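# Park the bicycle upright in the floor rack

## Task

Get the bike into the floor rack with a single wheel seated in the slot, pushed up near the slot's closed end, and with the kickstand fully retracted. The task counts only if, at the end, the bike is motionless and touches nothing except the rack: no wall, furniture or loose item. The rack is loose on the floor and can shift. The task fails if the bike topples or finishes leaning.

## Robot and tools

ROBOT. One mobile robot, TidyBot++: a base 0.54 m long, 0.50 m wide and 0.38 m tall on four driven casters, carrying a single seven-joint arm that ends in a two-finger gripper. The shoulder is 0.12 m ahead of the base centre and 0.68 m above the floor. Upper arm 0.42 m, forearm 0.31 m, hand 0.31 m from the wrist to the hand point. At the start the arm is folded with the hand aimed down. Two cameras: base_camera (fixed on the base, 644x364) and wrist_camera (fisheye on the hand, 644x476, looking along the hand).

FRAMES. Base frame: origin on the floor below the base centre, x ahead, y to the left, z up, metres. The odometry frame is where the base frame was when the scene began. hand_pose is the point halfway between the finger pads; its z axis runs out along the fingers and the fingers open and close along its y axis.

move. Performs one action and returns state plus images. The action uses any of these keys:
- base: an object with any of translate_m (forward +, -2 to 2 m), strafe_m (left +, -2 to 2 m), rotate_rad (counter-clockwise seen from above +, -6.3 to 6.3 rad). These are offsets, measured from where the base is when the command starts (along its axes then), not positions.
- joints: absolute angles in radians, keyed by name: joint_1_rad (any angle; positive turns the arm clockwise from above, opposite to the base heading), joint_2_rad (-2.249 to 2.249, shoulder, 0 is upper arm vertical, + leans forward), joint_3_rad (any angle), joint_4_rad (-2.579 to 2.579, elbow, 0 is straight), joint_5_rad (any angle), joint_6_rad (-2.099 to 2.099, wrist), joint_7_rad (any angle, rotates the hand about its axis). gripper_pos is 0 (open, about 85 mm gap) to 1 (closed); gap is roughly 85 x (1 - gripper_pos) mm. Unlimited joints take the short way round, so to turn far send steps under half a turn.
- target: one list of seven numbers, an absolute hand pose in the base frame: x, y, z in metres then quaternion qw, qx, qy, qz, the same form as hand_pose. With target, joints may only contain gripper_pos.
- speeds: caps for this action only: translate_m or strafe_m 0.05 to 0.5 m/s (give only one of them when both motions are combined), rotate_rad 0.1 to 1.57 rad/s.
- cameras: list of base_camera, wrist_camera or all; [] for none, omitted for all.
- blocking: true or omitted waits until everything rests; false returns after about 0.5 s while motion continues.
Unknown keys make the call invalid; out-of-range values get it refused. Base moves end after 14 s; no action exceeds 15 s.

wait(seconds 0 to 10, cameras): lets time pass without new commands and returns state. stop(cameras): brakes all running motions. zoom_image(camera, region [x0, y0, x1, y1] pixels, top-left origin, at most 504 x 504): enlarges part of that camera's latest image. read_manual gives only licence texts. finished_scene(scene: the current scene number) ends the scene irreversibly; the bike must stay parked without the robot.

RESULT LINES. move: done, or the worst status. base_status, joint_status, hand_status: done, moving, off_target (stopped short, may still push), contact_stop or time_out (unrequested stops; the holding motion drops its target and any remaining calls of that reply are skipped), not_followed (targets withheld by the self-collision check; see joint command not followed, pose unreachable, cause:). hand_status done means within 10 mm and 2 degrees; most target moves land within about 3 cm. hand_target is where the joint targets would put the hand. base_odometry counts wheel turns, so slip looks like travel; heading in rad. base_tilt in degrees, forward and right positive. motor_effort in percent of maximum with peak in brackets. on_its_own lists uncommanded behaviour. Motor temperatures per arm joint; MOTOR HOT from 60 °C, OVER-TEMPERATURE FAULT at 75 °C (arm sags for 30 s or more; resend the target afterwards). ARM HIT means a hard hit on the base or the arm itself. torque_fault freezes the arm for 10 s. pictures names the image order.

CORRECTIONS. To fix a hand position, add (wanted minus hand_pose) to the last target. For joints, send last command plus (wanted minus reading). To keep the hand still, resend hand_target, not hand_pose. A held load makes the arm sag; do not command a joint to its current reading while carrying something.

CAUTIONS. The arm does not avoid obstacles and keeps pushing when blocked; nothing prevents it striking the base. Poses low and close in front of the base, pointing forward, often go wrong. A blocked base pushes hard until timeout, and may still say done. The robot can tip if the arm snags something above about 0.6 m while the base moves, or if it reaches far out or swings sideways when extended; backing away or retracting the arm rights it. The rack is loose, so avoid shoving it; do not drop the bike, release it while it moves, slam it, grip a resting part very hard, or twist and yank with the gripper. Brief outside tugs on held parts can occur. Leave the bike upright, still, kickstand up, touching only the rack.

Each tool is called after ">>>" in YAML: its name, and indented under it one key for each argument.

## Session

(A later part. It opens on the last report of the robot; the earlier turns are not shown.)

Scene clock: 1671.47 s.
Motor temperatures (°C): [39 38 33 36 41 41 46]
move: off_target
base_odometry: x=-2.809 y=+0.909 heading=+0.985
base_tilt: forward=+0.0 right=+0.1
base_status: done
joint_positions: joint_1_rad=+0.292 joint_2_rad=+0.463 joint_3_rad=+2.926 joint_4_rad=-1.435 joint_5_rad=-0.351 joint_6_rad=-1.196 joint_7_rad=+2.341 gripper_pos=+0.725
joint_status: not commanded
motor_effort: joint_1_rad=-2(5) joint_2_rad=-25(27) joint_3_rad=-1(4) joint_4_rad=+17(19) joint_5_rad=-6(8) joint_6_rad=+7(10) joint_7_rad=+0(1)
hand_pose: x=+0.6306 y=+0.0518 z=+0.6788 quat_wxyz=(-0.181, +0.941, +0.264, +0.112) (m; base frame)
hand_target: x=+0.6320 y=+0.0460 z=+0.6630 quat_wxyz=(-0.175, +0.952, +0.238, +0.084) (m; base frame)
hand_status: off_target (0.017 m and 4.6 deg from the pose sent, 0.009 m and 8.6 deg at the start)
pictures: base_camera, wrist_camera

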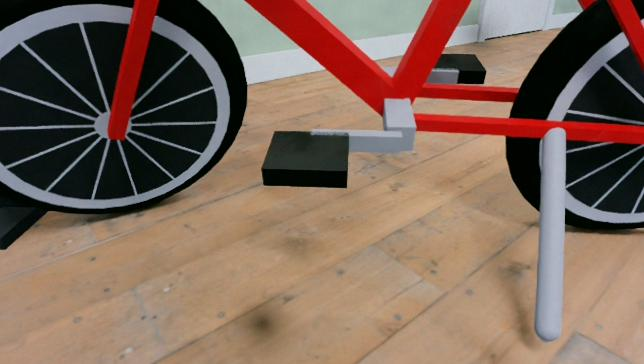

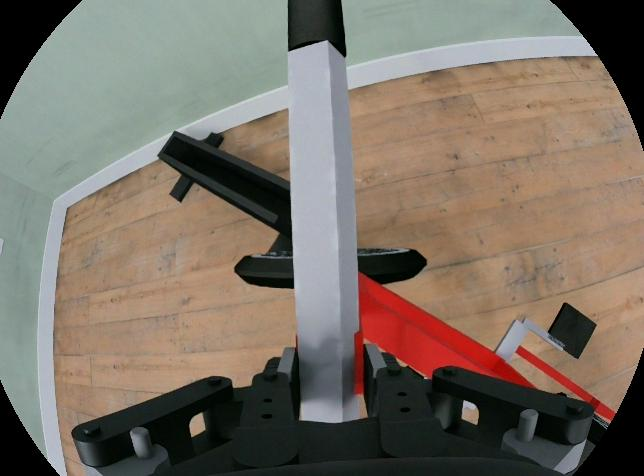

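>>> move:
  base: {"translate_m": 0.03, "strafe_m": -0.06}
  speeds: {"translate_m": 0.1}
  target: [0.632, 0.046, 0.668, -0.192, 0.977, 0.114, 0.056]

>>> move:
  base: {"translate_m": 0.02, "strafe_m": -0.06}
  speeds: {"translate_m": 0.1}
  target: [0.632, 0.046, 0.67, -0.195, 0.98, -0.03, 0.02]

Scene clock: 1685.43 s.
Motor temperatures (°C): [39 38 33 36 41 41 46]
move: off_target
base_odometry: x=-2.742 y=+0.901 heading=+0.985
base_tilt: forward=-0.1 right=+0.0
base_status: done
joint_positions: joint_1_rad=+0.252 joint_2_rad=+0.464 joint_3_rad=+2.974 joint_4_rad=-1.408 joint_5_rad=-0.351 joint_6_rad=-1.226 joint_7_rad=+2.105 gripper_pos=+0.725
joint_status: not commanded
motor_effort: joint_1_rad=+0(5) joint_2_rad=-24(27) joint_3_rad=+2(4) joint_4_rad=+15(17) joint_5_rad=-2(6) joint_6_rad=+7(8) joint_7_rad=-1(2)
hand_pose: x=+0.6324 y=+0.0505 z=+0.6822 quat_wxyz=(-0.186, +0.967, +0.155, +0.084) (m; base frame)
hand_target: x=+0.6320 y=+0.0460 z=+0.6680 quat_wxyz=(-0.191, +0.973, +0.114, +0.056) (m; base frame)
hand_status: off_target (0.015 m and 5.8 deg from the pose sent, 0.012 m and 18.8 deg at the start)
pictures: base_camera, wrist_camera

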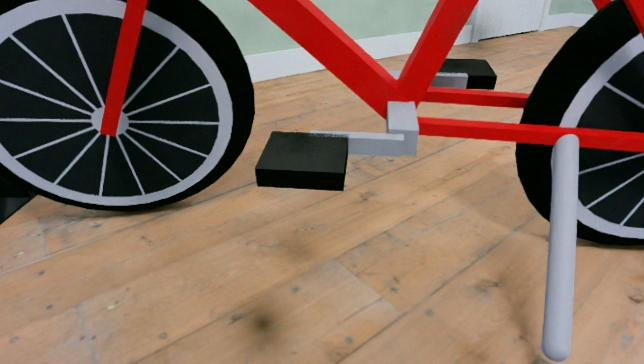

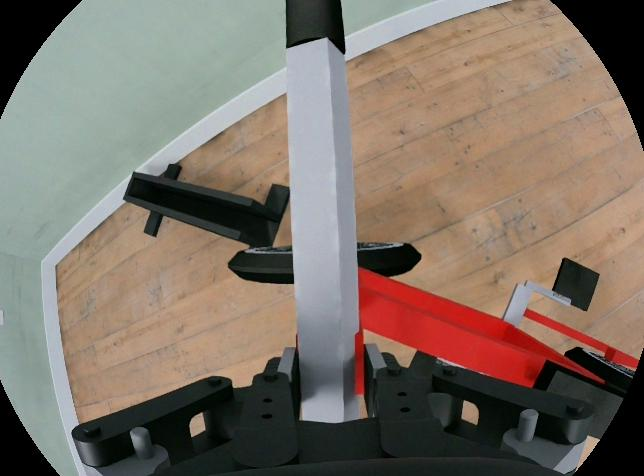

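Scene clock: 1687.03 s.
Motor temperatures (°C): [39 38 33 36 41 41 46]
move: off_target
base_odometry: x=-2.681 y=+0.884 heading=+0.986
base_tilt: forward=-0.1 right=+0.0
base_status: done
joint_positions: joint_1_rad=+0.204 joint_2_rad=+0.467 joint_3_rad=+3.026 joint_4_rad=-1.381 joint_5_rad=-0.356 joint_6_rad=-1.254 joint_7_rad=+1.823 gripper_pos=+0.725
joint_status: not commanded
motor_effort: joint_1_rad=+1(5) joint_2_rad=-25(27) joint_3_rad=+3(6) joint_4_rad=+14(15) joint_5_rad=+1(3) joint_6_rad=+6(8) joint_7_rad=-1(3)
hand_pose: x=+0.6347 y=+0.0531 z=+0.6857 quat_wxyz=(-0.188, +0.980, +0.022, +0.053) (m; base frame)
hand_target: x=+0.6320 y=+0.0460 z=+0.6700 quat_wxyz=(-0.195, +0.980, -0.030, +0.020) (m; base frame)
hand_status: off_target (0.017 m and 7.1 deg from the pose sent, 0.013 m and 22.5 deg at the start)
pictures: base_camera, wrist_camera

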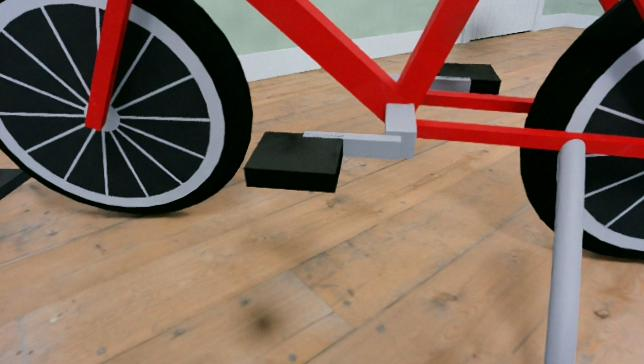

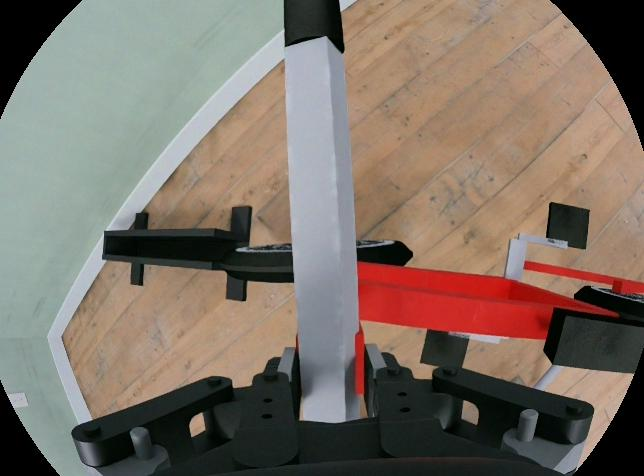

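>>> zoom_image:
  camera: "wrist_camera"
  region: [90, 180, 430, 320]

Scaled by 1.482.

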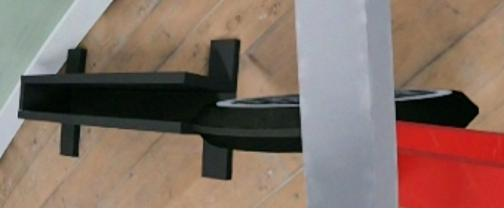

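>>> move:
  base: {"translate_m": 0.045, "strafe_m": -0.04}
  speeds: {"translate_m": 0.1}
  target: [0.632, 0.04, 0.672, -0.199, 0.978, -0.05, -0.02]

Scene clock: 1712.60 s.
Motor temperatures (°C): [39 38 33 36 41 41 46]
move: off_target
base_odometry: x=-2.623 y=+0.900 heading=+0.985
base_tilt: forward=+0.0 right=+0.0
base_status: done
joint_positions: joint_1_rad=+0.209 joint_2_rad=+0.520 joint_3_rad=+3.034 joint_4_rad=-1.284 joint_5_rad=-0.356 joint_6_rad=-1.347 joint_7_rad=+1.762 gripper_pos=+0.725
joint_status: not commanded
motor_effort: joint_1_rad=+1(5) joint_2_rad=-27(29) joint_3_rad=+1(6) joint_4_rad=+12(16) joint_5_rad=+0(3) joint_6_rad=+4(7) joint_7_rad=-1(2)
hand_pose: x=+0.6433 y=+0.0471 z=+0.6892 quat_wxyz=(-0.197, +0.980, -0.002, +0.026) (m; base frame)
hand_target: x=+0.6320 y=+0.0400 z=+0.6720 quat_wxyz=(-0.199, +0.978, -0.050, -0.020) (m; base frame)
hand_status: off_target (0.022 m and 7.6 deg from the pose sent, 0.019 m and 11.9 deg at the start)
pictures: base_camera, wrist_camera

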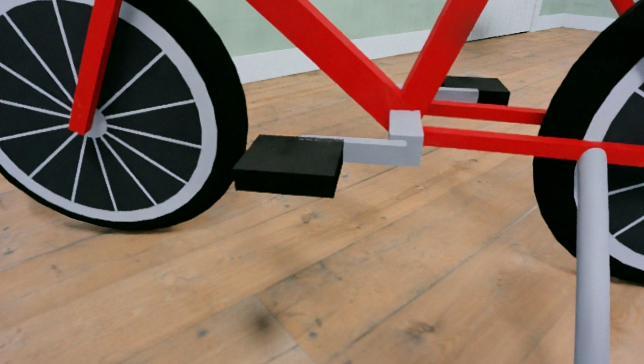

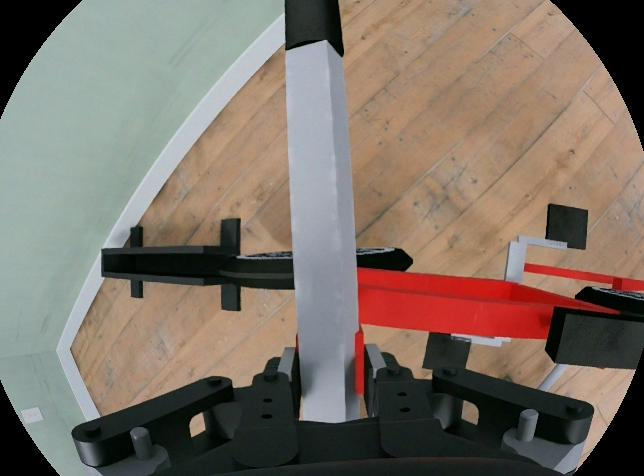

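>>> move:
  base: {"translate_m": 0.045}
  speeds: {"translate_m": 0.1}
  target: [0.632, 0.04, 0.674, -0.205, 0.977, -0.04, -0.055]

>>> zoom_image:
  camera: "wrist_camera"
  region: [90, 150, 644, 400]

Scene clock: 1730.53 s.
Motor temperatures (°C): [39 38 33 36 41 41 46]
move: off_target
base_odometry: x=-2.598 y=+0.937 heading=+0.985
base_tilt: forward=+0.0 right=+0.0
base_status: done
joint_positions: joint_1_rad=+0.209 joint_2_rad=+0.587 joint_3_rad=+3.034 joint_4_rad=-1.178 joint_5_rad=-0.356 joint_6_rad=-1.436 joint_7_rad=+1.744 gripper_pos=+0.725
joint_status: not commanded
motor_effort: joint_1_rad=-1(3) joint_2_rad=-31(33) joint_3_rad=+0(2) joint_4_rad=+11(16) joint_5_rad=-2(3) joint_6_rad=-1(4) joint_7_rad=+0(1)
hand_pose: x=+0.6539 y=+0.0454 z=+0.6882 quat_wxyz=(-0.206, +0.979, -0.002, +0.001) (m; base frame)
hand_target: x=+0.6320 y=+0.0400 z=+0.6740 quat_wxyz=(-0.205, +0.976, -0.040, -0.055) (m; base frame)
hand_status: off_target (0.027 m and 7.8 deg from the pose sent, 0.020 m and 10.3 deg at the start)
pictures: base_camera, wrist_camera

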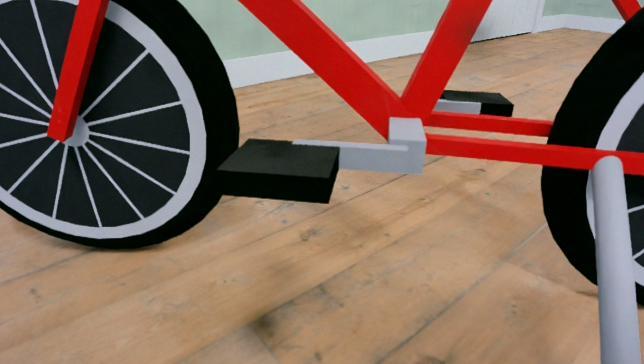

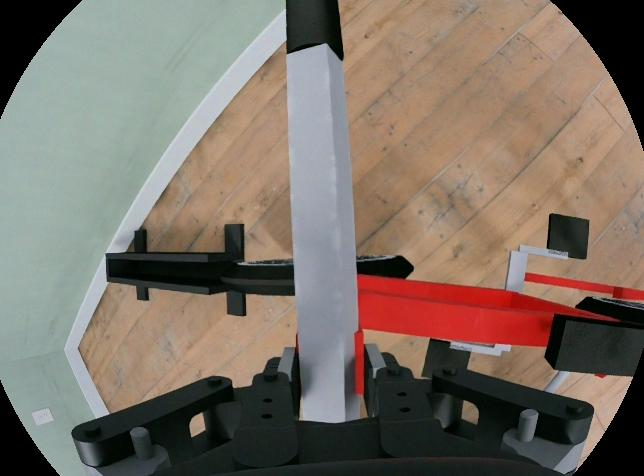

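Region (90, 150, 644, 400) is 554x250 pixels. A region can be at most 504 by 504 pixels.

>>> zoom_image:
  camera: "wrist_camera"
  region: [90, 180, 430, 350]

Scaled by 1.482.

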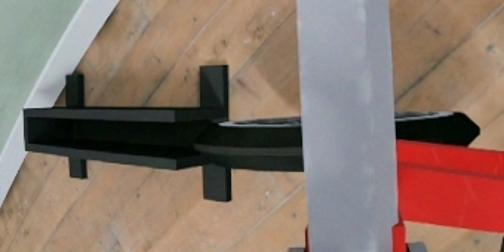

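>>> move:
  base: {"translate_m": 0.012, "strafe_m": 0.12}
  speeds: {"strafe_m": 0.1}
  target: [0.632, 0.04, 0.674, -0.206, 0.976, -0.04, -0.075]

>>> zoom_image:
  camera: "wrist_camera"
  region: [90, 180, 430, 350]

Scene clock: 1768.83 s.
Motor temperatures (°C): [39 38 33 36 41 41 46]
move: off_target
base_odometry: x=-2.691 y=+1.014 heading=+0.985
base_tilt: forward=-0.1 right=-0.1
base_status: done
joint_positions: joint_1_rad=+0.205 joint_2_rad=+0.617 joint_3_rad=+3.037 joint_4_rad=-1.130 joint_5_rad=-0.356 joint_6_rad=-1.480 joint_7_rad=+1.726 gripper_pos=+0.725
joint_status: not commanded
motor_effort: joint_1_rad=-1(6) joint_2_rad=-33(33) joint_3_rad=-1(4) joint_4_rad=+11(13) joint_5_rad=-3(7) joint_6_rad=-3(4) joint_7_rad=+0(1)
hand_pose: x=+0.6572 y=+0.0450 z=+0.6877 quat_wxyz=(-0.209, +0.978, -0.005, -0.013) (m; base frame)
hand_target: x=+0.6320 y=+0.0400 z=+0.6740 quat_wxyz=(-0.206, +0.975, -0.040, -0.075) (m; base frame)
hand_status: off_target (0.029 m and 8.2 deg from the pose sent, 0.027 m and 9.8 deg at the start)
pictures: base_camera, wrist_camera

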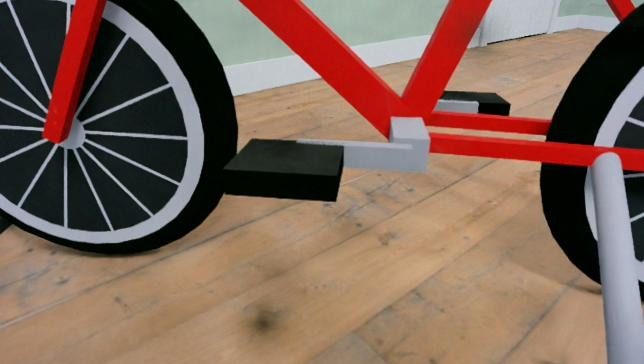

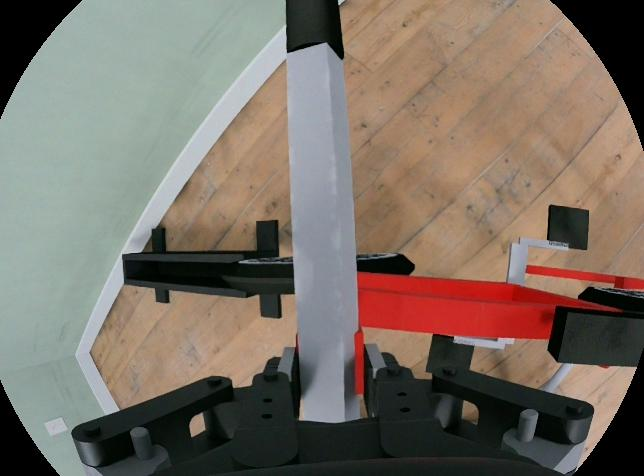

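Scaled by 1.482.

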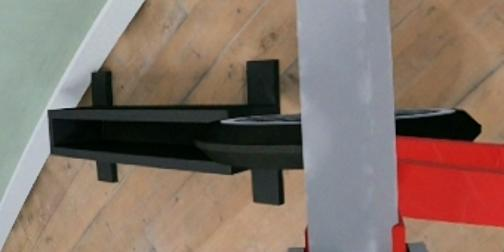

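>>> move:
  base: {"translate_m": -0.006, "strafe_m": 0.08}
  speeds: {"strafe_m": 0.1}

>>> zoom_image:
  camera: "wrist_camera"
  region: [90, 180, 430, 350]

Scene clock: 1775.33 s.
Motor temperatures (°C): [39 38 33 36 41 41 46]
move: done
base_odometry: x=-2.761 y=+1.053 heading=+0.985
base_tilt: forward=-0.1 right=+0.0
base_status: done
joint_positions: joint_1_rad=+0.206 joint_2_rad=+0.618 joint_3_rad=+3.036 joint_4_rad=-1.126 joint_5_rad=-0.356 joint_6_rad=-1.481 joint_7_rad=+1.723 gripper_pos=+0.725
joint_status: not commanded
motor_effort: joint_1_rad=-1(6) joint_2_rad=-32(33) joint_3_rad=-2(4) joint_4_rad=+11(12) joint_5_rad=-4(7) joint_6_rad=-3(4) joint_7_rad=+0(1)
hand_pose: x=+0.6580 y=+0.0449 z=+0.6884 quat_wxyz=(-0.209, +0.978, -0.006, -0.012) (m; base frame)
hand_target: x=+0.6320 y=+0.0400 z=+0.6740 quat_wxyz=(-0.206, +0.975, -0.040, -0.075) (m; base frame)
hand_status: not commanded
pictures: base_camera, wrist_camera

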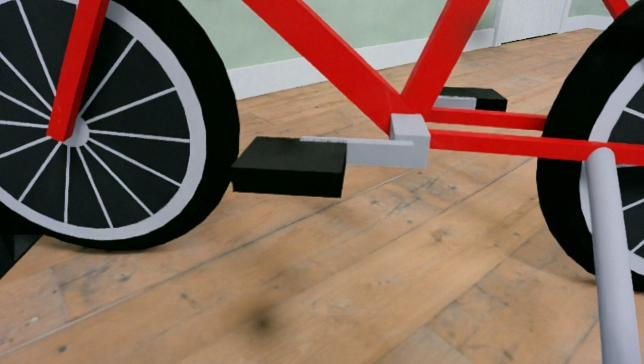

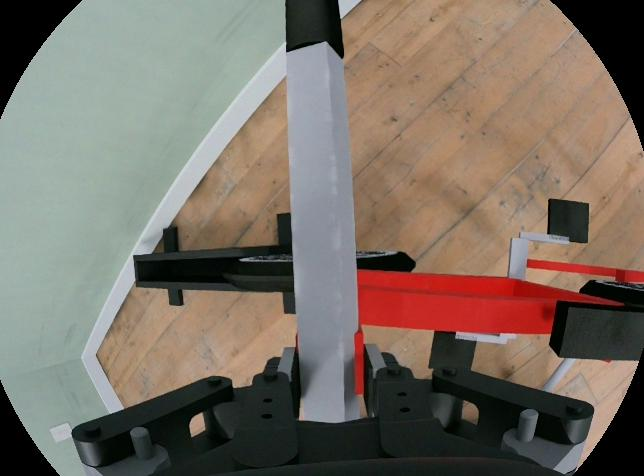

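Scaled by 1.482.

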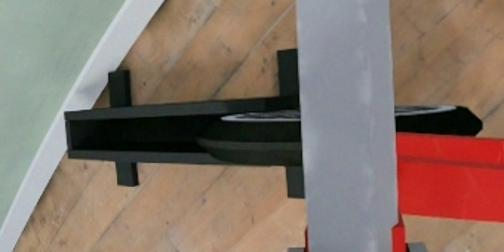

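>>> move:
  base: {"translate_m": 0.006, "strafe_m": 0.07}
  speeds: {"strafe_m": 0.1}
  target: [0.632, 0.04, 0.674, -0.2025, 0.973, -0.082, -0.084]

>>> zoom_image:
  camera: "wrist_camera"
  region: [90, 180, 430, 350]

Scene clock: 1783.67 s.
Motor temperatures (°C): [39 38 33 36 41 41 46]
move: off_target
base_odometry: x=-2.816 y=+1.097 heading=+0.985
base_tilt: forward=-0.1 right=+0.0
base_status: done
joint_positions: joint_1_rad=+0.205 joint_2_rad=+0.617 joint_3_rad=+3.058 joint_4_rad=-1.120 joint_5_rad=-0.356 joint_6_rad=-1.485 joint_7_rad=+1.644 gripper_pos=+0.725
joint_status: not commanded
motor_effort: joint_1_rad=-3(6) joint_2_rad=-30(33) joint_3_rad=-1(4) joint_4_rad=+10(11) joint_5_rad=-2(5) joint_6_rad=-2(3) joint_7_rad=-2(3)
hand_pose: x=+0.6598 y=+0.0357 z=+0.6885 quat_wxyz=(-0.202, +0.978, -0.052, -0.018) (m; base frame)
hand_target: x=+0.6320 y=+0.0400 z=+0.6740 quat_wxyz=(-0.202, +0.972, -0.082, -0.084) (m; base frame)
hand_status: off_target (0.032 m and 8.3 deg from the pose sent, 0.030 m and 12.0 deg at the start)
pictures: base_camera, wrist_camera

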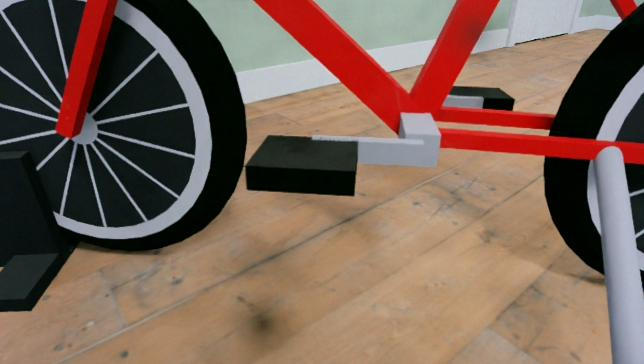

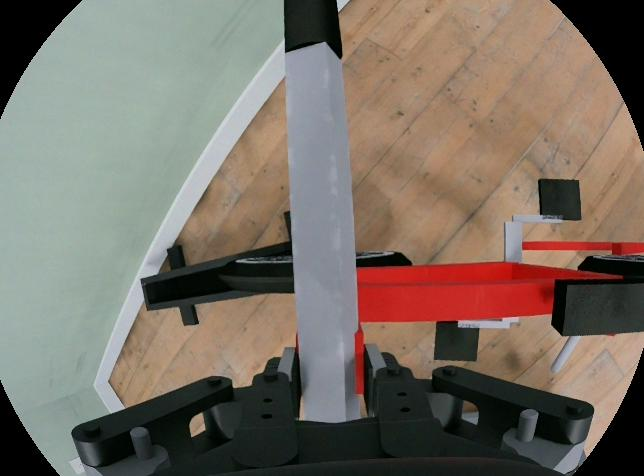

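Scaled by 1.482.

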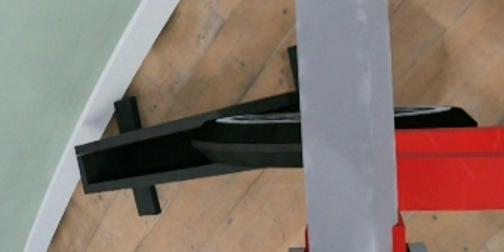

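>>> move:
  target: [0.632, 0.04, 0.674, -0.206, 0.976, -0.030, -0.073]

>>> zoom_image:
  camera: "wrist_camera"
  region: [90, 180, 430, 350]

Scene clock: 1791.53 s.
Motor temperatures (°C): [39 38 33 36 41 41 46]
move: off_target
base_odometry: x=-2.816 y=+1.097 heading=+0.985
base_tilt: forward=-0.1 right=+0.0
base_status: not commanded
joint_positions: joint_1_rad=+0.211 joint_2_rad=+0.619 joint_3_rad=+3.051 joint_4_rad=-1.120 joint_5_rad=-0.356 joint_6_rad=-1.485 joint_7_rad=+1.670 gripper_pos=+0.725
joint_status: not commanded
motor_effort: joint_1_rad=-1(3) joint_2_rad=-31(33) joint_3_rad=+0(2) joint_4_rad=+10(12) joint_5_rad=-1(3) joint_6_rad=-2(3) joint_7_rad=+0(2)
hand_pose: x=+0.6598 y=+0.0356 z=+0.6885 quat_wxyz=(-0.205, +0.978, -0.040, -0.016) (m; base frame)
hand_target: x=+0.6320 y=+0.0400 z=+0.6740 quat_wxyz=(-0.206, +0.975, -0.030, -0.073) (m; base frame)
hand_status: off_target (0.032 m and 6.6 deg from the pose sent, 0.032 m and 6.8 deg at the start)
pictures: base_camera, wrist_camera

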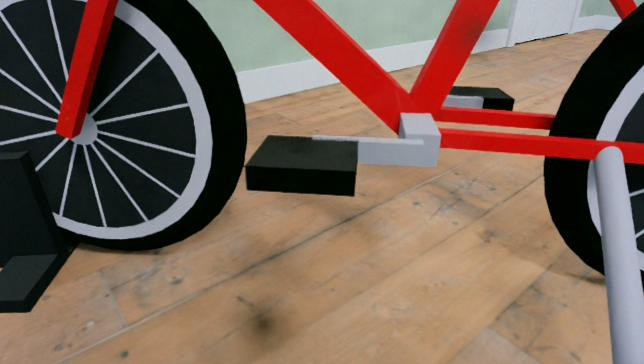

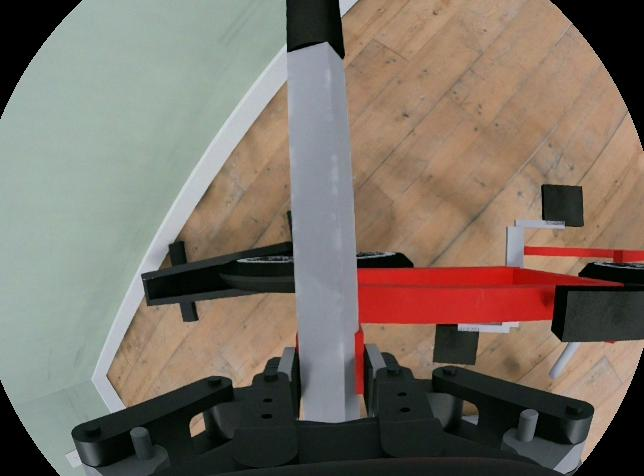

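Scaled by 1.482.

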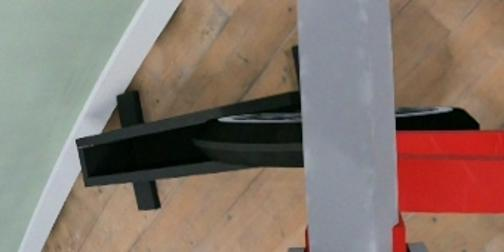

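>>> move:
  target: [0.632, 0.04, 0.674, -0.210, 0.976, 0.030, -0.060]

>>> zoom_image:
  camera: "wrist_camera"
  region: [90, 180, 430, 350]

Scene clock: 1800.10 s.
Motor temperatures (°C): [39 38 33 36 41 41 46]
move: off_target
base_odometry: x=-2.816 y=+1.097 heading=+0.985
base_tilt: forward=-0.1 right=+0.0
base_status: not commanded
joint_positions: joint_1_rad=+0.221 joint_2_rad=+0.621 joint_3_rad=+3.037 joint_4_rad=-1.120 joint_5_rad=-0.356 joint_6_rad=-1.485 joint_7_rad=+1.739 gripper_pos=+0.725
joint_status: not commanded
motor_effort: joint_1_rad=-2(3) joint_2_rad=-33(34) joint_3_rad=-2(3) joint_4_rad=+12(13) joint_5_rad=-5(5) joint_6_rad=-3(3) joint_7_rad=+1(2)
hand_pose: x=+0.6596 y=+0.0362 z=+0.6884 quat_wxyz=(-0.209, +0.978, -0.006, -0.010) (m; base frame)
hand_target: x=+0.6320 y=+0.0400 z=+0.6740 quat_wxyz=(-0.210, +0.975, +0.030, -0.060) (m; base frame)
hand_status: off_target (0.031 m and 7.1 deg from the pose sent, 0.032 m and 9.5 deg at the start)
pictures: base_camera, wrist_camera

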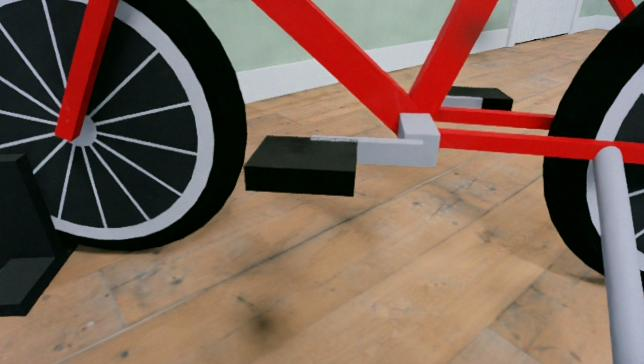

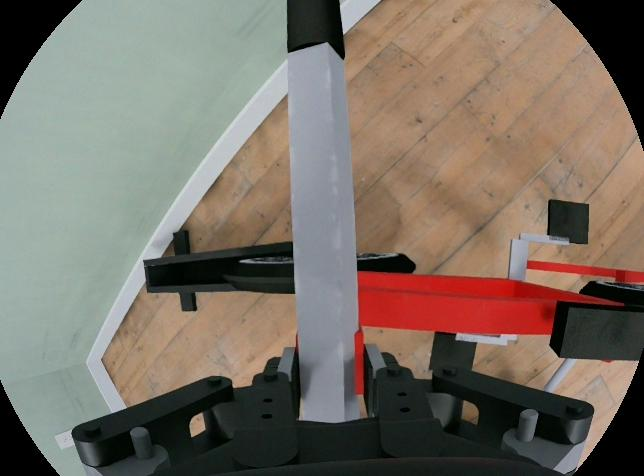

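Scaled by 1.482.

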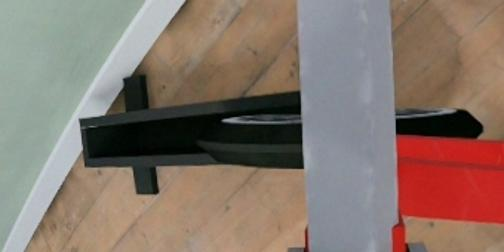

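>>> move:
  base: {"translate_m": 0.01, "strafe_m": 0.07}
  speeds: {"strafe_m": 0.1}
  target: [0.632, 0.04, 0.674, -0.210, 0.976, 0.020, -0.070]

>>> zoom_image:
  camera: "wrist_camera"
  region: [90, 180, 430, 350]

Scene clock: 1807.27 s.
Motor temperatures (°C): [39 38 33 36 41 41 46]
move: off_target
base_odometry: x=-2.869 y=+1.144 heading=+0.985
base_tilt: forward=+0.0 right=+0.0
base_status: done
joint_positions: joint_1_rad=+0.229 joint_2_rad=+0.629 joint_3_rad=+3.033 joint_4_rad=-1.102 joint_5_rad=-0.350 joint_6_rad=-1.503 joint_7_rad=+1.739 gripper_pos=+0.725
joint_status: not commanded
motor_effort: joint_1_rad=-4(7) joint_2_rad=-32(33) joint_3_rad=-4(6) joint_4_rad=+11(13) joint_5_rad=-6(8) joint_6_rad=-2(4) joint_7_rad=+0(1)
hand_pose: x=+0.6602 y=+0.0316 z=+0.6900 quat_wxyz=(-0.209, +0.978, -0.005, -0.012) (m; base frame)
hand_target: x=+0.6320 y=+0.0400 z=+0.6740 quat_wxyz=(-0.210, +0.975, +0.020, -0.070) (m; base frame)
hand_status: off_target (0.034 m and 7.2 deg from the pose sent, 0.031 m and 7.5 deg at the start)
pictures: base_camera, wrist_camera

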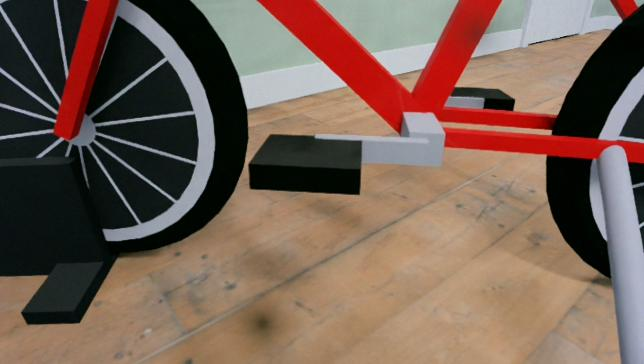

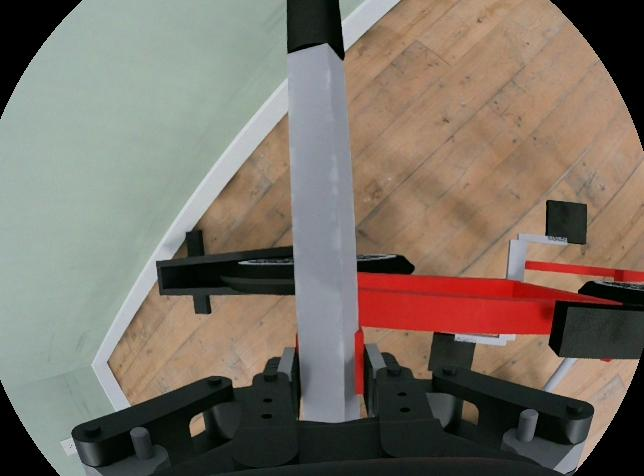

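Scaled by 1.482.

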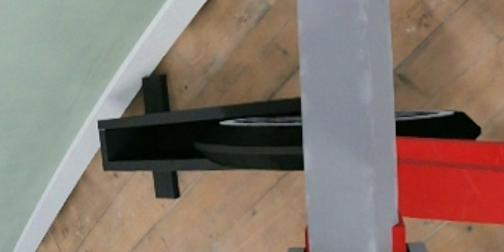

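>>> move:
  base: {"translate_m": 0.0, "strafe_m": 0.08}
  speeds: {"strafe_m": 0.1}

>>> zoom_image:
  camera: "wrist_camera"
  region: [90, 180, 430, 350]

Scene clock: 1814.07 s.
Motor temperatures (°C): [39 38 33 36 41 41 46]
move: done
base_odometry: x=-2.936 y=+1.188 heading=+0.985
base_tilt: forward=+0.0 right=+0.0
base_status: done
joint_positions: joint_1_rad=+0.219 joint_2_rad=+0.631 joint_3_rad=+3.019 joint_4_rad=-1.098 joint_5_rad=-0.349 joint_6_rad=-1.509 joint_7_rad=+1.739 gripper_pos=+0.725
joint_status: not commanded
motor_effort: joint_1_rad=-1(11) joint_2_rad=-33(33) joint_3_rad=-2(7) joint_4_rad=+11(12) joint_5_rad=-5(9) joint_6_rad=-4(5) joint_7_rad=+1(1)
hand_pose: x=+0.6585 y=+0.0432 z=+0.6912 quat_wxyz=(-0.213, +0.977, +0.006, -0.016) (m; base frame)
hand_target: x=+0.6320 y=+0.0400 z=+0.6740 quat_wxyz=(-0.210, +0.975, +0.020, -0.070) (m; base frame)
hand_status: not commanded
pictures: base_camera, wrist_camera

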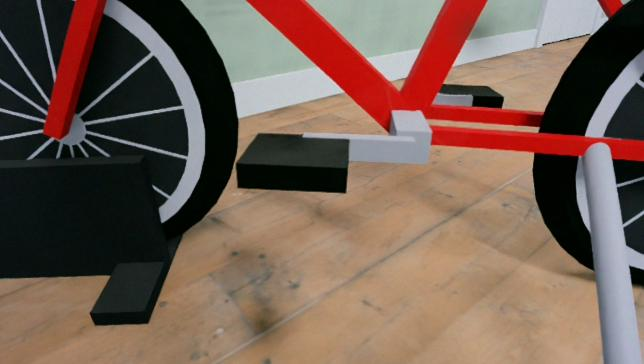

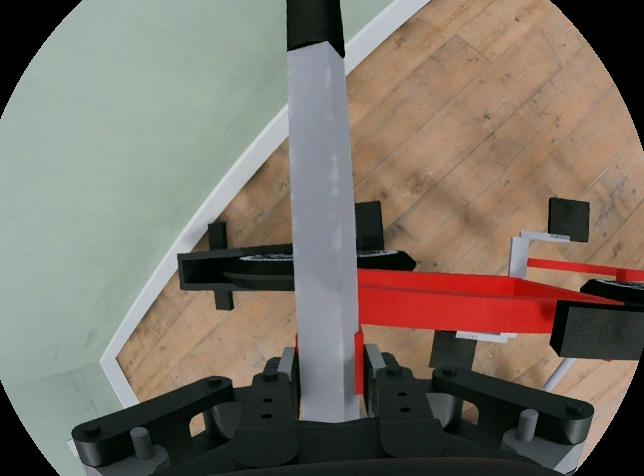

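Scaled by 1.482.

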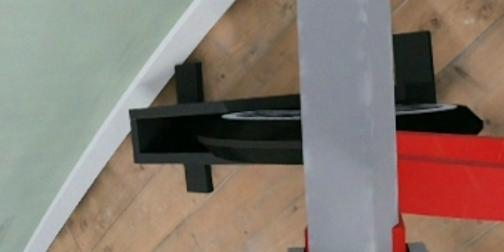

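>>> move:
  base: {"translate_m": 0.0, "strafe_m": 0.07}
  speeds: {"strafe_m": 0.1}

>>> zoom_image:
  camera: "wrist_camera"
  region: [90, 180, 430, 350]

Scene clock: 1820.50 s.
Motor temperatures (°C): [39 38 33 36 41 41 46]
move: done
base_odometry: x=-2.994 y=+1.227 heading=+0.985
base_tilt: forward=-0.1 right=+0.0
base_status: done
joint_positions: joint_1_rad=+0.231 joint_2_rad=+0.630 joint_3_rad=+3.026 joint_4_rad=-1.094 joint_5_rad=-0.340 joint_6_rad=-1.512 joint_7_rad=+1.739 gripper_pos=+0.725
joint_status: not commanded
motor_effort: joint_1_rad=-4(9) joint_2_rad=-29(33) joint_3_rad=-2(6) joint_4_rad=+9(12) joint_5_rad=-5(10) joint_6_rad=-1(4) joint_7_rad=-4(6)
hand_pose: x=+0.6593 y=+0.0307 z=+0.6912 quat_wxyz=(-0.206, +0.978, -0.002, -0.014) (m; base frame)
hand_target: x=+0.6320 y=+0.0400 z=+0.6740 quat_wxyz=(-0.210, +0.975, +0.020, -0.070) (m; base frame)
hand_status: not commanded
pictures: base_camera, wrist_camera

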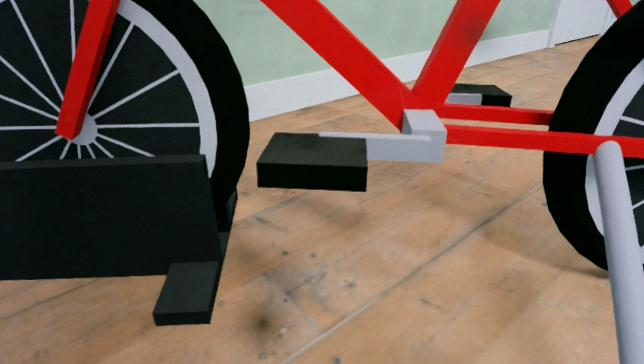

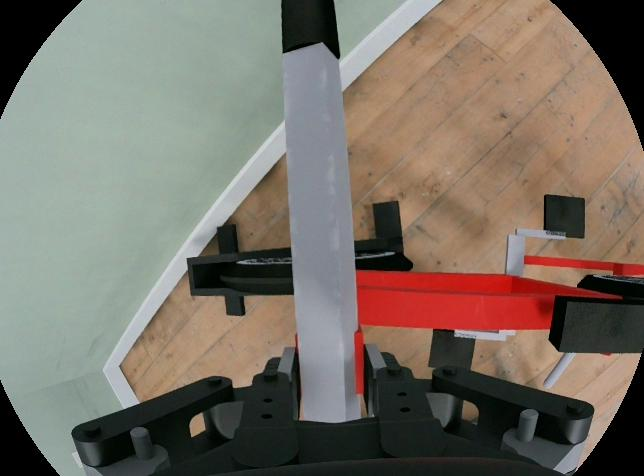

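Scaled by 1.482.

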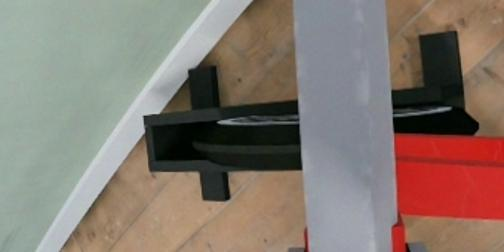

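>>> move:
  base: {"translate_m": 0.008, "strafe_m": 0.06}
  speeds: {"strafe_m": 0.1}

>>> zoom_image:
  camera: "wrist_camera"
  region: [90, 180, 430, 350]

Scene clock: 1828.87 s.
Motor temperatures (°C): [39 38 33 36 41 41 46]
move: done
base_odometry: x=-3.040 y=+1.267 heading=+0.985
base_tilt: forward=-0.1 right=+0.0
base_status: done
joint_positions: joint_1_rad=+0.233 joint_2_rad=+0.628 joint_3_rad=+3.034 joint_4_rad=-1.087 joint_5_rad=-0.318 joint_6_rad=-1.513 joint_7_rad=+1.740 gripper_pos=+0.725
joint_status: not commanded
motor_effort: joint_1_rad=-3(14) joint_2_rad=-32(33) joint_3_rad=-1(8) joint_4_rad=+11(12) joint_5_rad=-1(13) joint_6_rad=-3(3) joint_7_rad=+0(8)
hand_pose: x=+0.6603 y=+0.0199 z=+0.6909 quat_wxyz=(-0.193, +0.981, -0.003, -0.012) (m; base frame)
hand_target: x=+0.6320 y=+0.0400 z=+0.6740 quat_wxyz=(-0.210, +0.975, +0.020, -0.070) (m; base frame)
hand_status: not commanded
pictures: base_camera, wrist_camera

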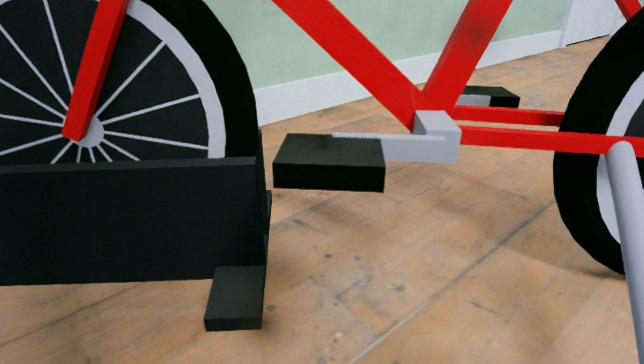

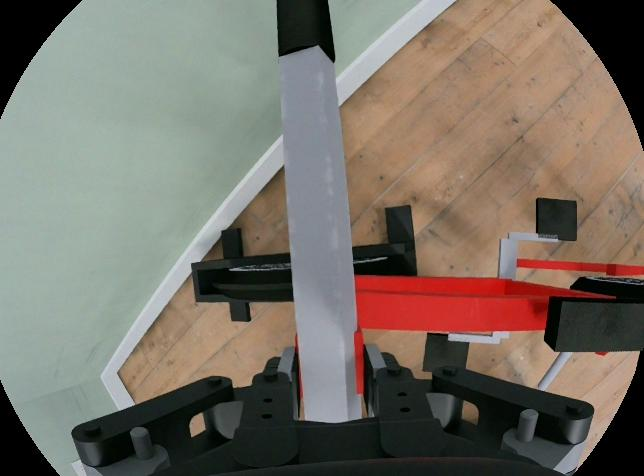

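Scaled by 1.482.

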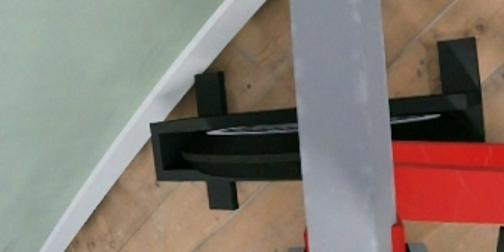

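>>> move:
  base: {"translate_m": 0.0, "strafe_m": 0.05}
  speeds: {"strafe_m": 0.08}

>>> zoom_image:
  camera: "wrist_camera"
  region: [90, 180, 430, 350]

Scene clock: 1841.63 s.
Motor temperatures (°C): [39 38 33 36 41 41 46]
move: done
base_odometry: x=-3.081 y=+1.294 heading=+0.985
base_tilt: forward=-0.1 right=+0.0
base_status: done
joint_positions: joint_1_rad=+0.233 joint_2_rad=+0.628 joint_3_rad=+3.031 joint_4_rad=-1.087 joint_5_rad=-0.317 joint_6_rad=-1.513 joint_7_rad=+1.740 gripper_pos=+0.725
joint_status: not commanded
motor_effort: joint_1_rad=-3(10) joint_2_rad=-32(33) joint_3_rad=-2(6) joint_4_rad=+11(11) joint_5_rad=-2(9) joint_6_rad=-2(3) joint_7_rad=-1(5)
hand_pose: x=+0.6602 y=+0.0206 z=+0.6909 quat_wxyz=(-0.193, +0.981, -0.002, -0.012) (m; base frame)
hand_target: x=+0.6320 y=+0.0400 z=+0.6740 quat_wxyz=(-0.210, +0.975, +0.020, -0.070) (m; base frame)
hand_status: not commanded
pictures: base_camera, wrist_camera

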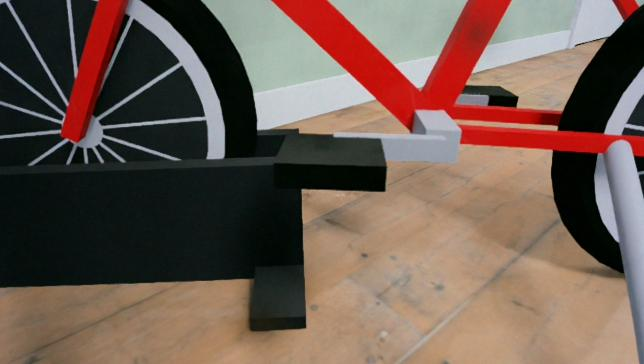

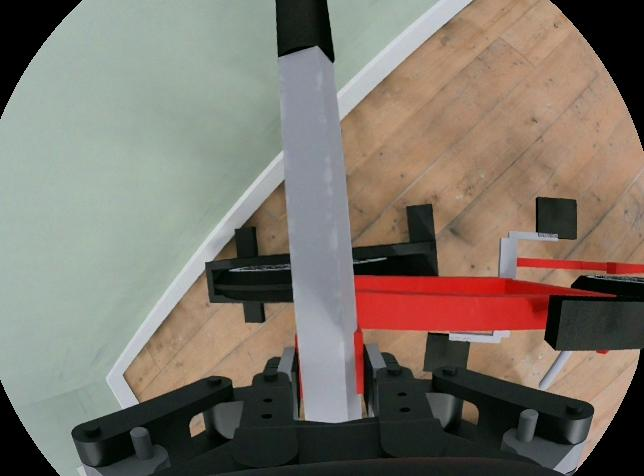

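Scaled by 1.482.

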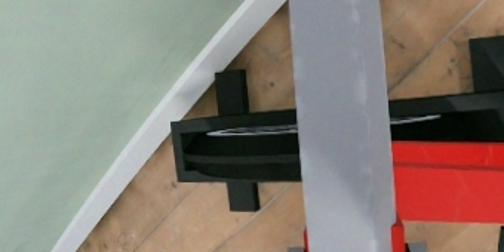

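>>> move:
  joints: {"gripper_pos": 0.66}

>>> move:
  joints: {"gripper_pos": 0.4}

Scene clock: 1851.50 s.
Motor temperatures (°C): [39 38 33 36 41 41 46]
move: done
base_odometry: x=-3.081 y=+1.294 heading=+0.985
base_tilt: forward=-0.1 right=+0.0
base_status: not commanded
joint_positions: joint_1_rad=+0.227 joint_2_rad=+0.654 joint_3_rad=+3.031 joint_4_rad=-1.090 joint_5_rad=-0.317 joint_6_rad=-1.514 joint_7_rad=+1.740 gripper_pos=+0.660
joint_status: all done
motor_effort: joint_1_rad=-1(3) joint_2_rad=-37(38) joint_3_rad=-2(2) joint_4_rad=+14(15) joint_5_rad=-3(4) joint_6_rad=+0(3) joint_7_rad=+0(1)
hand_pose: x=+0.6589 y=+0.0241 z=+0.6768 quat_wxyz=(-0.196, +0.980, -0.001, -0.027) (m; base frame)
hand_target: x=+0.6320 y=+0.0400 z=+0.6740 quat_wxyz=(-0.210, +0.975, +0.020, -0.070) (m; base frame)
hand_status: not commanded
pictures: base_camera, wrist_camera

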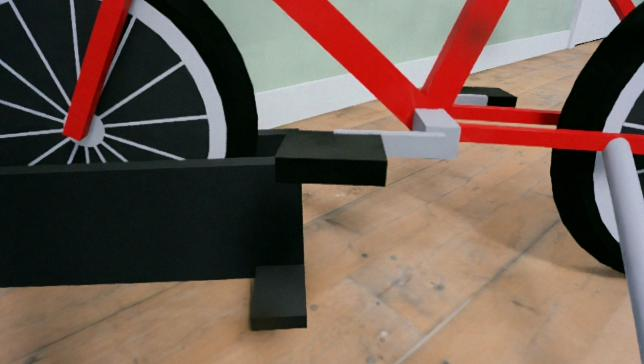

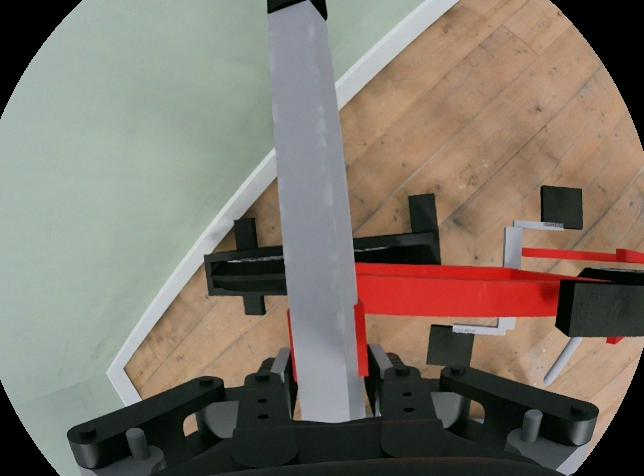

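Scene clock: 1852.17 s.
Motor temperatures (°C): [39 38 33 36 41 41 46]
move: done
base_odometry: x=-3.081 y=+1.294 heading=+0.985
base_tilt: forward=+0.0 right=+0.0
base_status: not commanded
joint_positions: joint_1_rad=+0.227 joint_2_rad=+0.654 joint_3_rad=+3.031 joint_4_rad=-1.090 joint_5_rad=-0.317 joint_6_rad=-1.514 joint_7_rad=+1.740 gripper_pos=+0.400
joint_status: all done
motor_effort: joint_1_rad=-1(1) joint_2_rad=-37(37) joint_3_rad=-1(2) joint_4_rad=+13(15) joint_5_rad=-3(3) joint_6_rad=-1(2) joint_7_rad=+0(0)
hand_pose: x=+0.6589 y=+0.0241 z=+0.6768 quat_wxyz=(-0.196, +0.980, -0.001, -0.027) (m; base frame)
hand_target: x=+0.6320 y=+0.0400 z=+0.6740 quat_wxyz=(-0.210, +0.975, +0.020, -0.070) (m; base frame)
hand_status: not commanded
pictures: base_camera, wrist_camera

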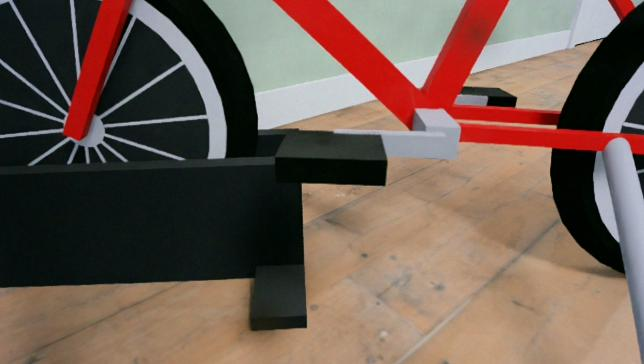

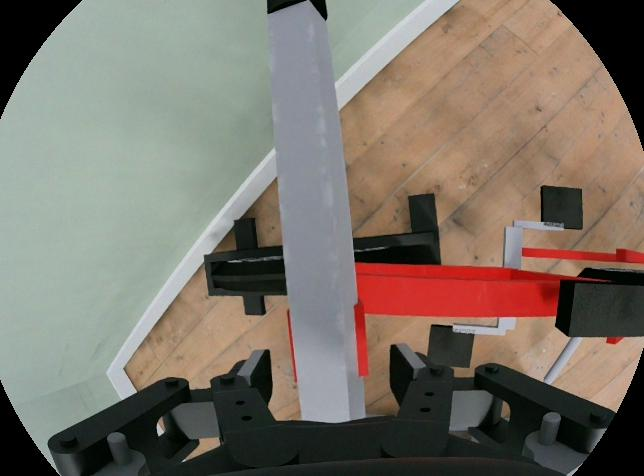

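>>> move:
  joints: {"gripper_pos": 0.15}
  target: [0.632, 0.018, 0.734, -0.205, 0.978, 0.0, -0.03]

>>> move:
  target: [0.60, -0.03, 0.80, -0.195, 0.98, 0.0, -0.02]

Scene clock: 1858.47 s.
Motor temperatures (°C): [39 38 33 36 41 41 46]
move: off_target
base_odometry: x=-3.081 y=+1.294 heading=+0.985
base_tilt: forward=-0.1 right=+0.0
base_status: not commanded
joint_positions: joint_1_rad=+0.246 joint_2_rad=+0.591 joint_3_rad=+3.031 joint_4_rad=-1.067 joint_5_rad=-0.317 joint_6_rad=-1.568 joint_7_rad=+1.740 gripper_pos=+0.150
joint_status: all done
motor_effort: joint_1_rad=+0(2) joint_2_rad=-35(39) joint_3_rad=-1(1) joint_4_rad=+15(15) joint_5_rad=-3(3) joint_6_rad=-1(2) joint_7_rad=+0(0)
hand_pose: x=+0.6493 y=+0.0153 z=+0.7178 quat_wxyz=(-0.192, +0.981, +0.002, -0.009) (m; base frame)
hand_target: x=+0.6320 y=+0.0180 z=+0.7340 quat_wxyz=(-0.205, +0.978, +0.000, -0.030) (m; base frame)
hand_status: off_target (0.024 m and 2.8 deg from the pose sent, 0.064 m and 1.1 deg at the start)
pictures: base_camera, wrist_camera

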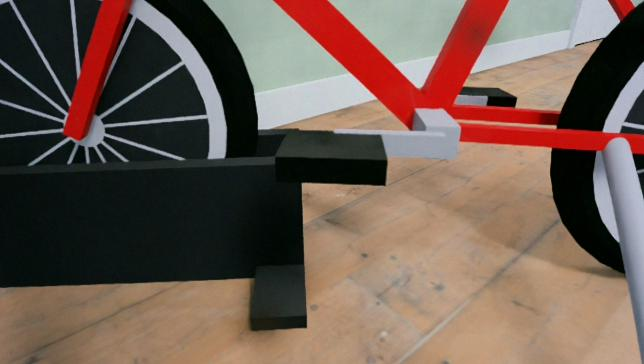

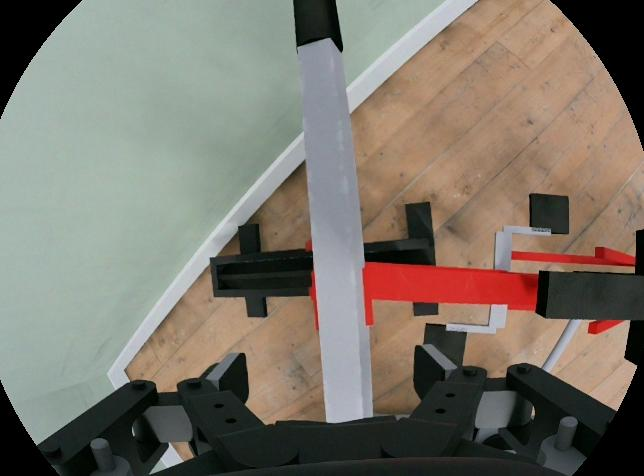

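Scene clock: 1859.67 s.
Motor temperatures (°C): [39 38 33 36 41 41 46]
move: off_target
base_odometry: x=-3.081 y=+1.294 heading=+0.985
base_tilt: forward=-0.1 right=+0.0
base_status: not commanded
joint_positions: joint_1_rad=+0.334 joint_2_rad=+0.517 joint_3_rad=+3.055 joint_4_rad=-0.966 joint_5_rad=-0.317 joint_6_rad=-1.743 joint_7_rad=+1.740 gripper_pos=+0.150
joint_status: not commanded
motor_effort: joint_1_rad=-1(3) joint_2_rad=-33(38) joint_3_rad=+0(2) joint_4_rad=+14(16) joint_5_rad=-3(3) joint_6_rad=-1(1) joint_7_rad=+0(0)
hand_pose: x=+0.6188 y=-0.0362 z=+0.7856 quat_wxyz=(-0.182, +0.983, -0.022, -0.002) (m; base frame)
hand_target: x=+0.6000 y=-0.0300 z=+0.8000 quat_wxyz=(-0.195, +0.981, +0.000, -0.020) (m; base frame)
hand_status: off_target (0.024 m and 3.6 deg from the pose sent, 0.106 m and 1.3 deg at the start)
pictures: base_camera, wrist_camera

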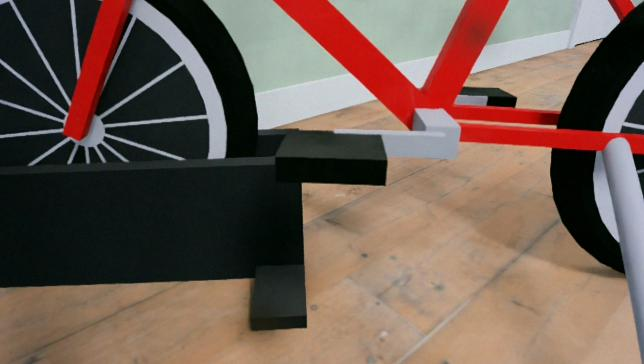

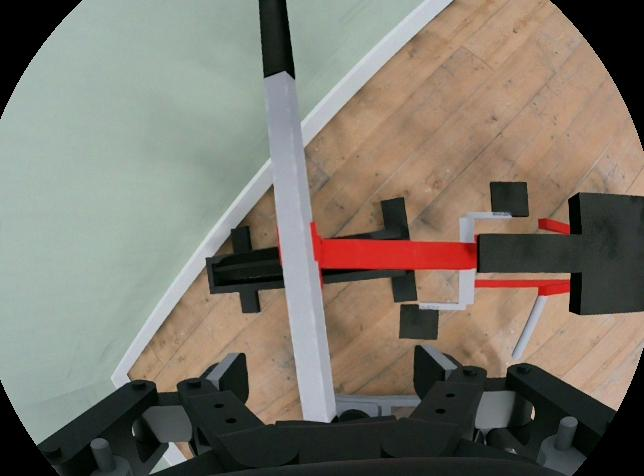

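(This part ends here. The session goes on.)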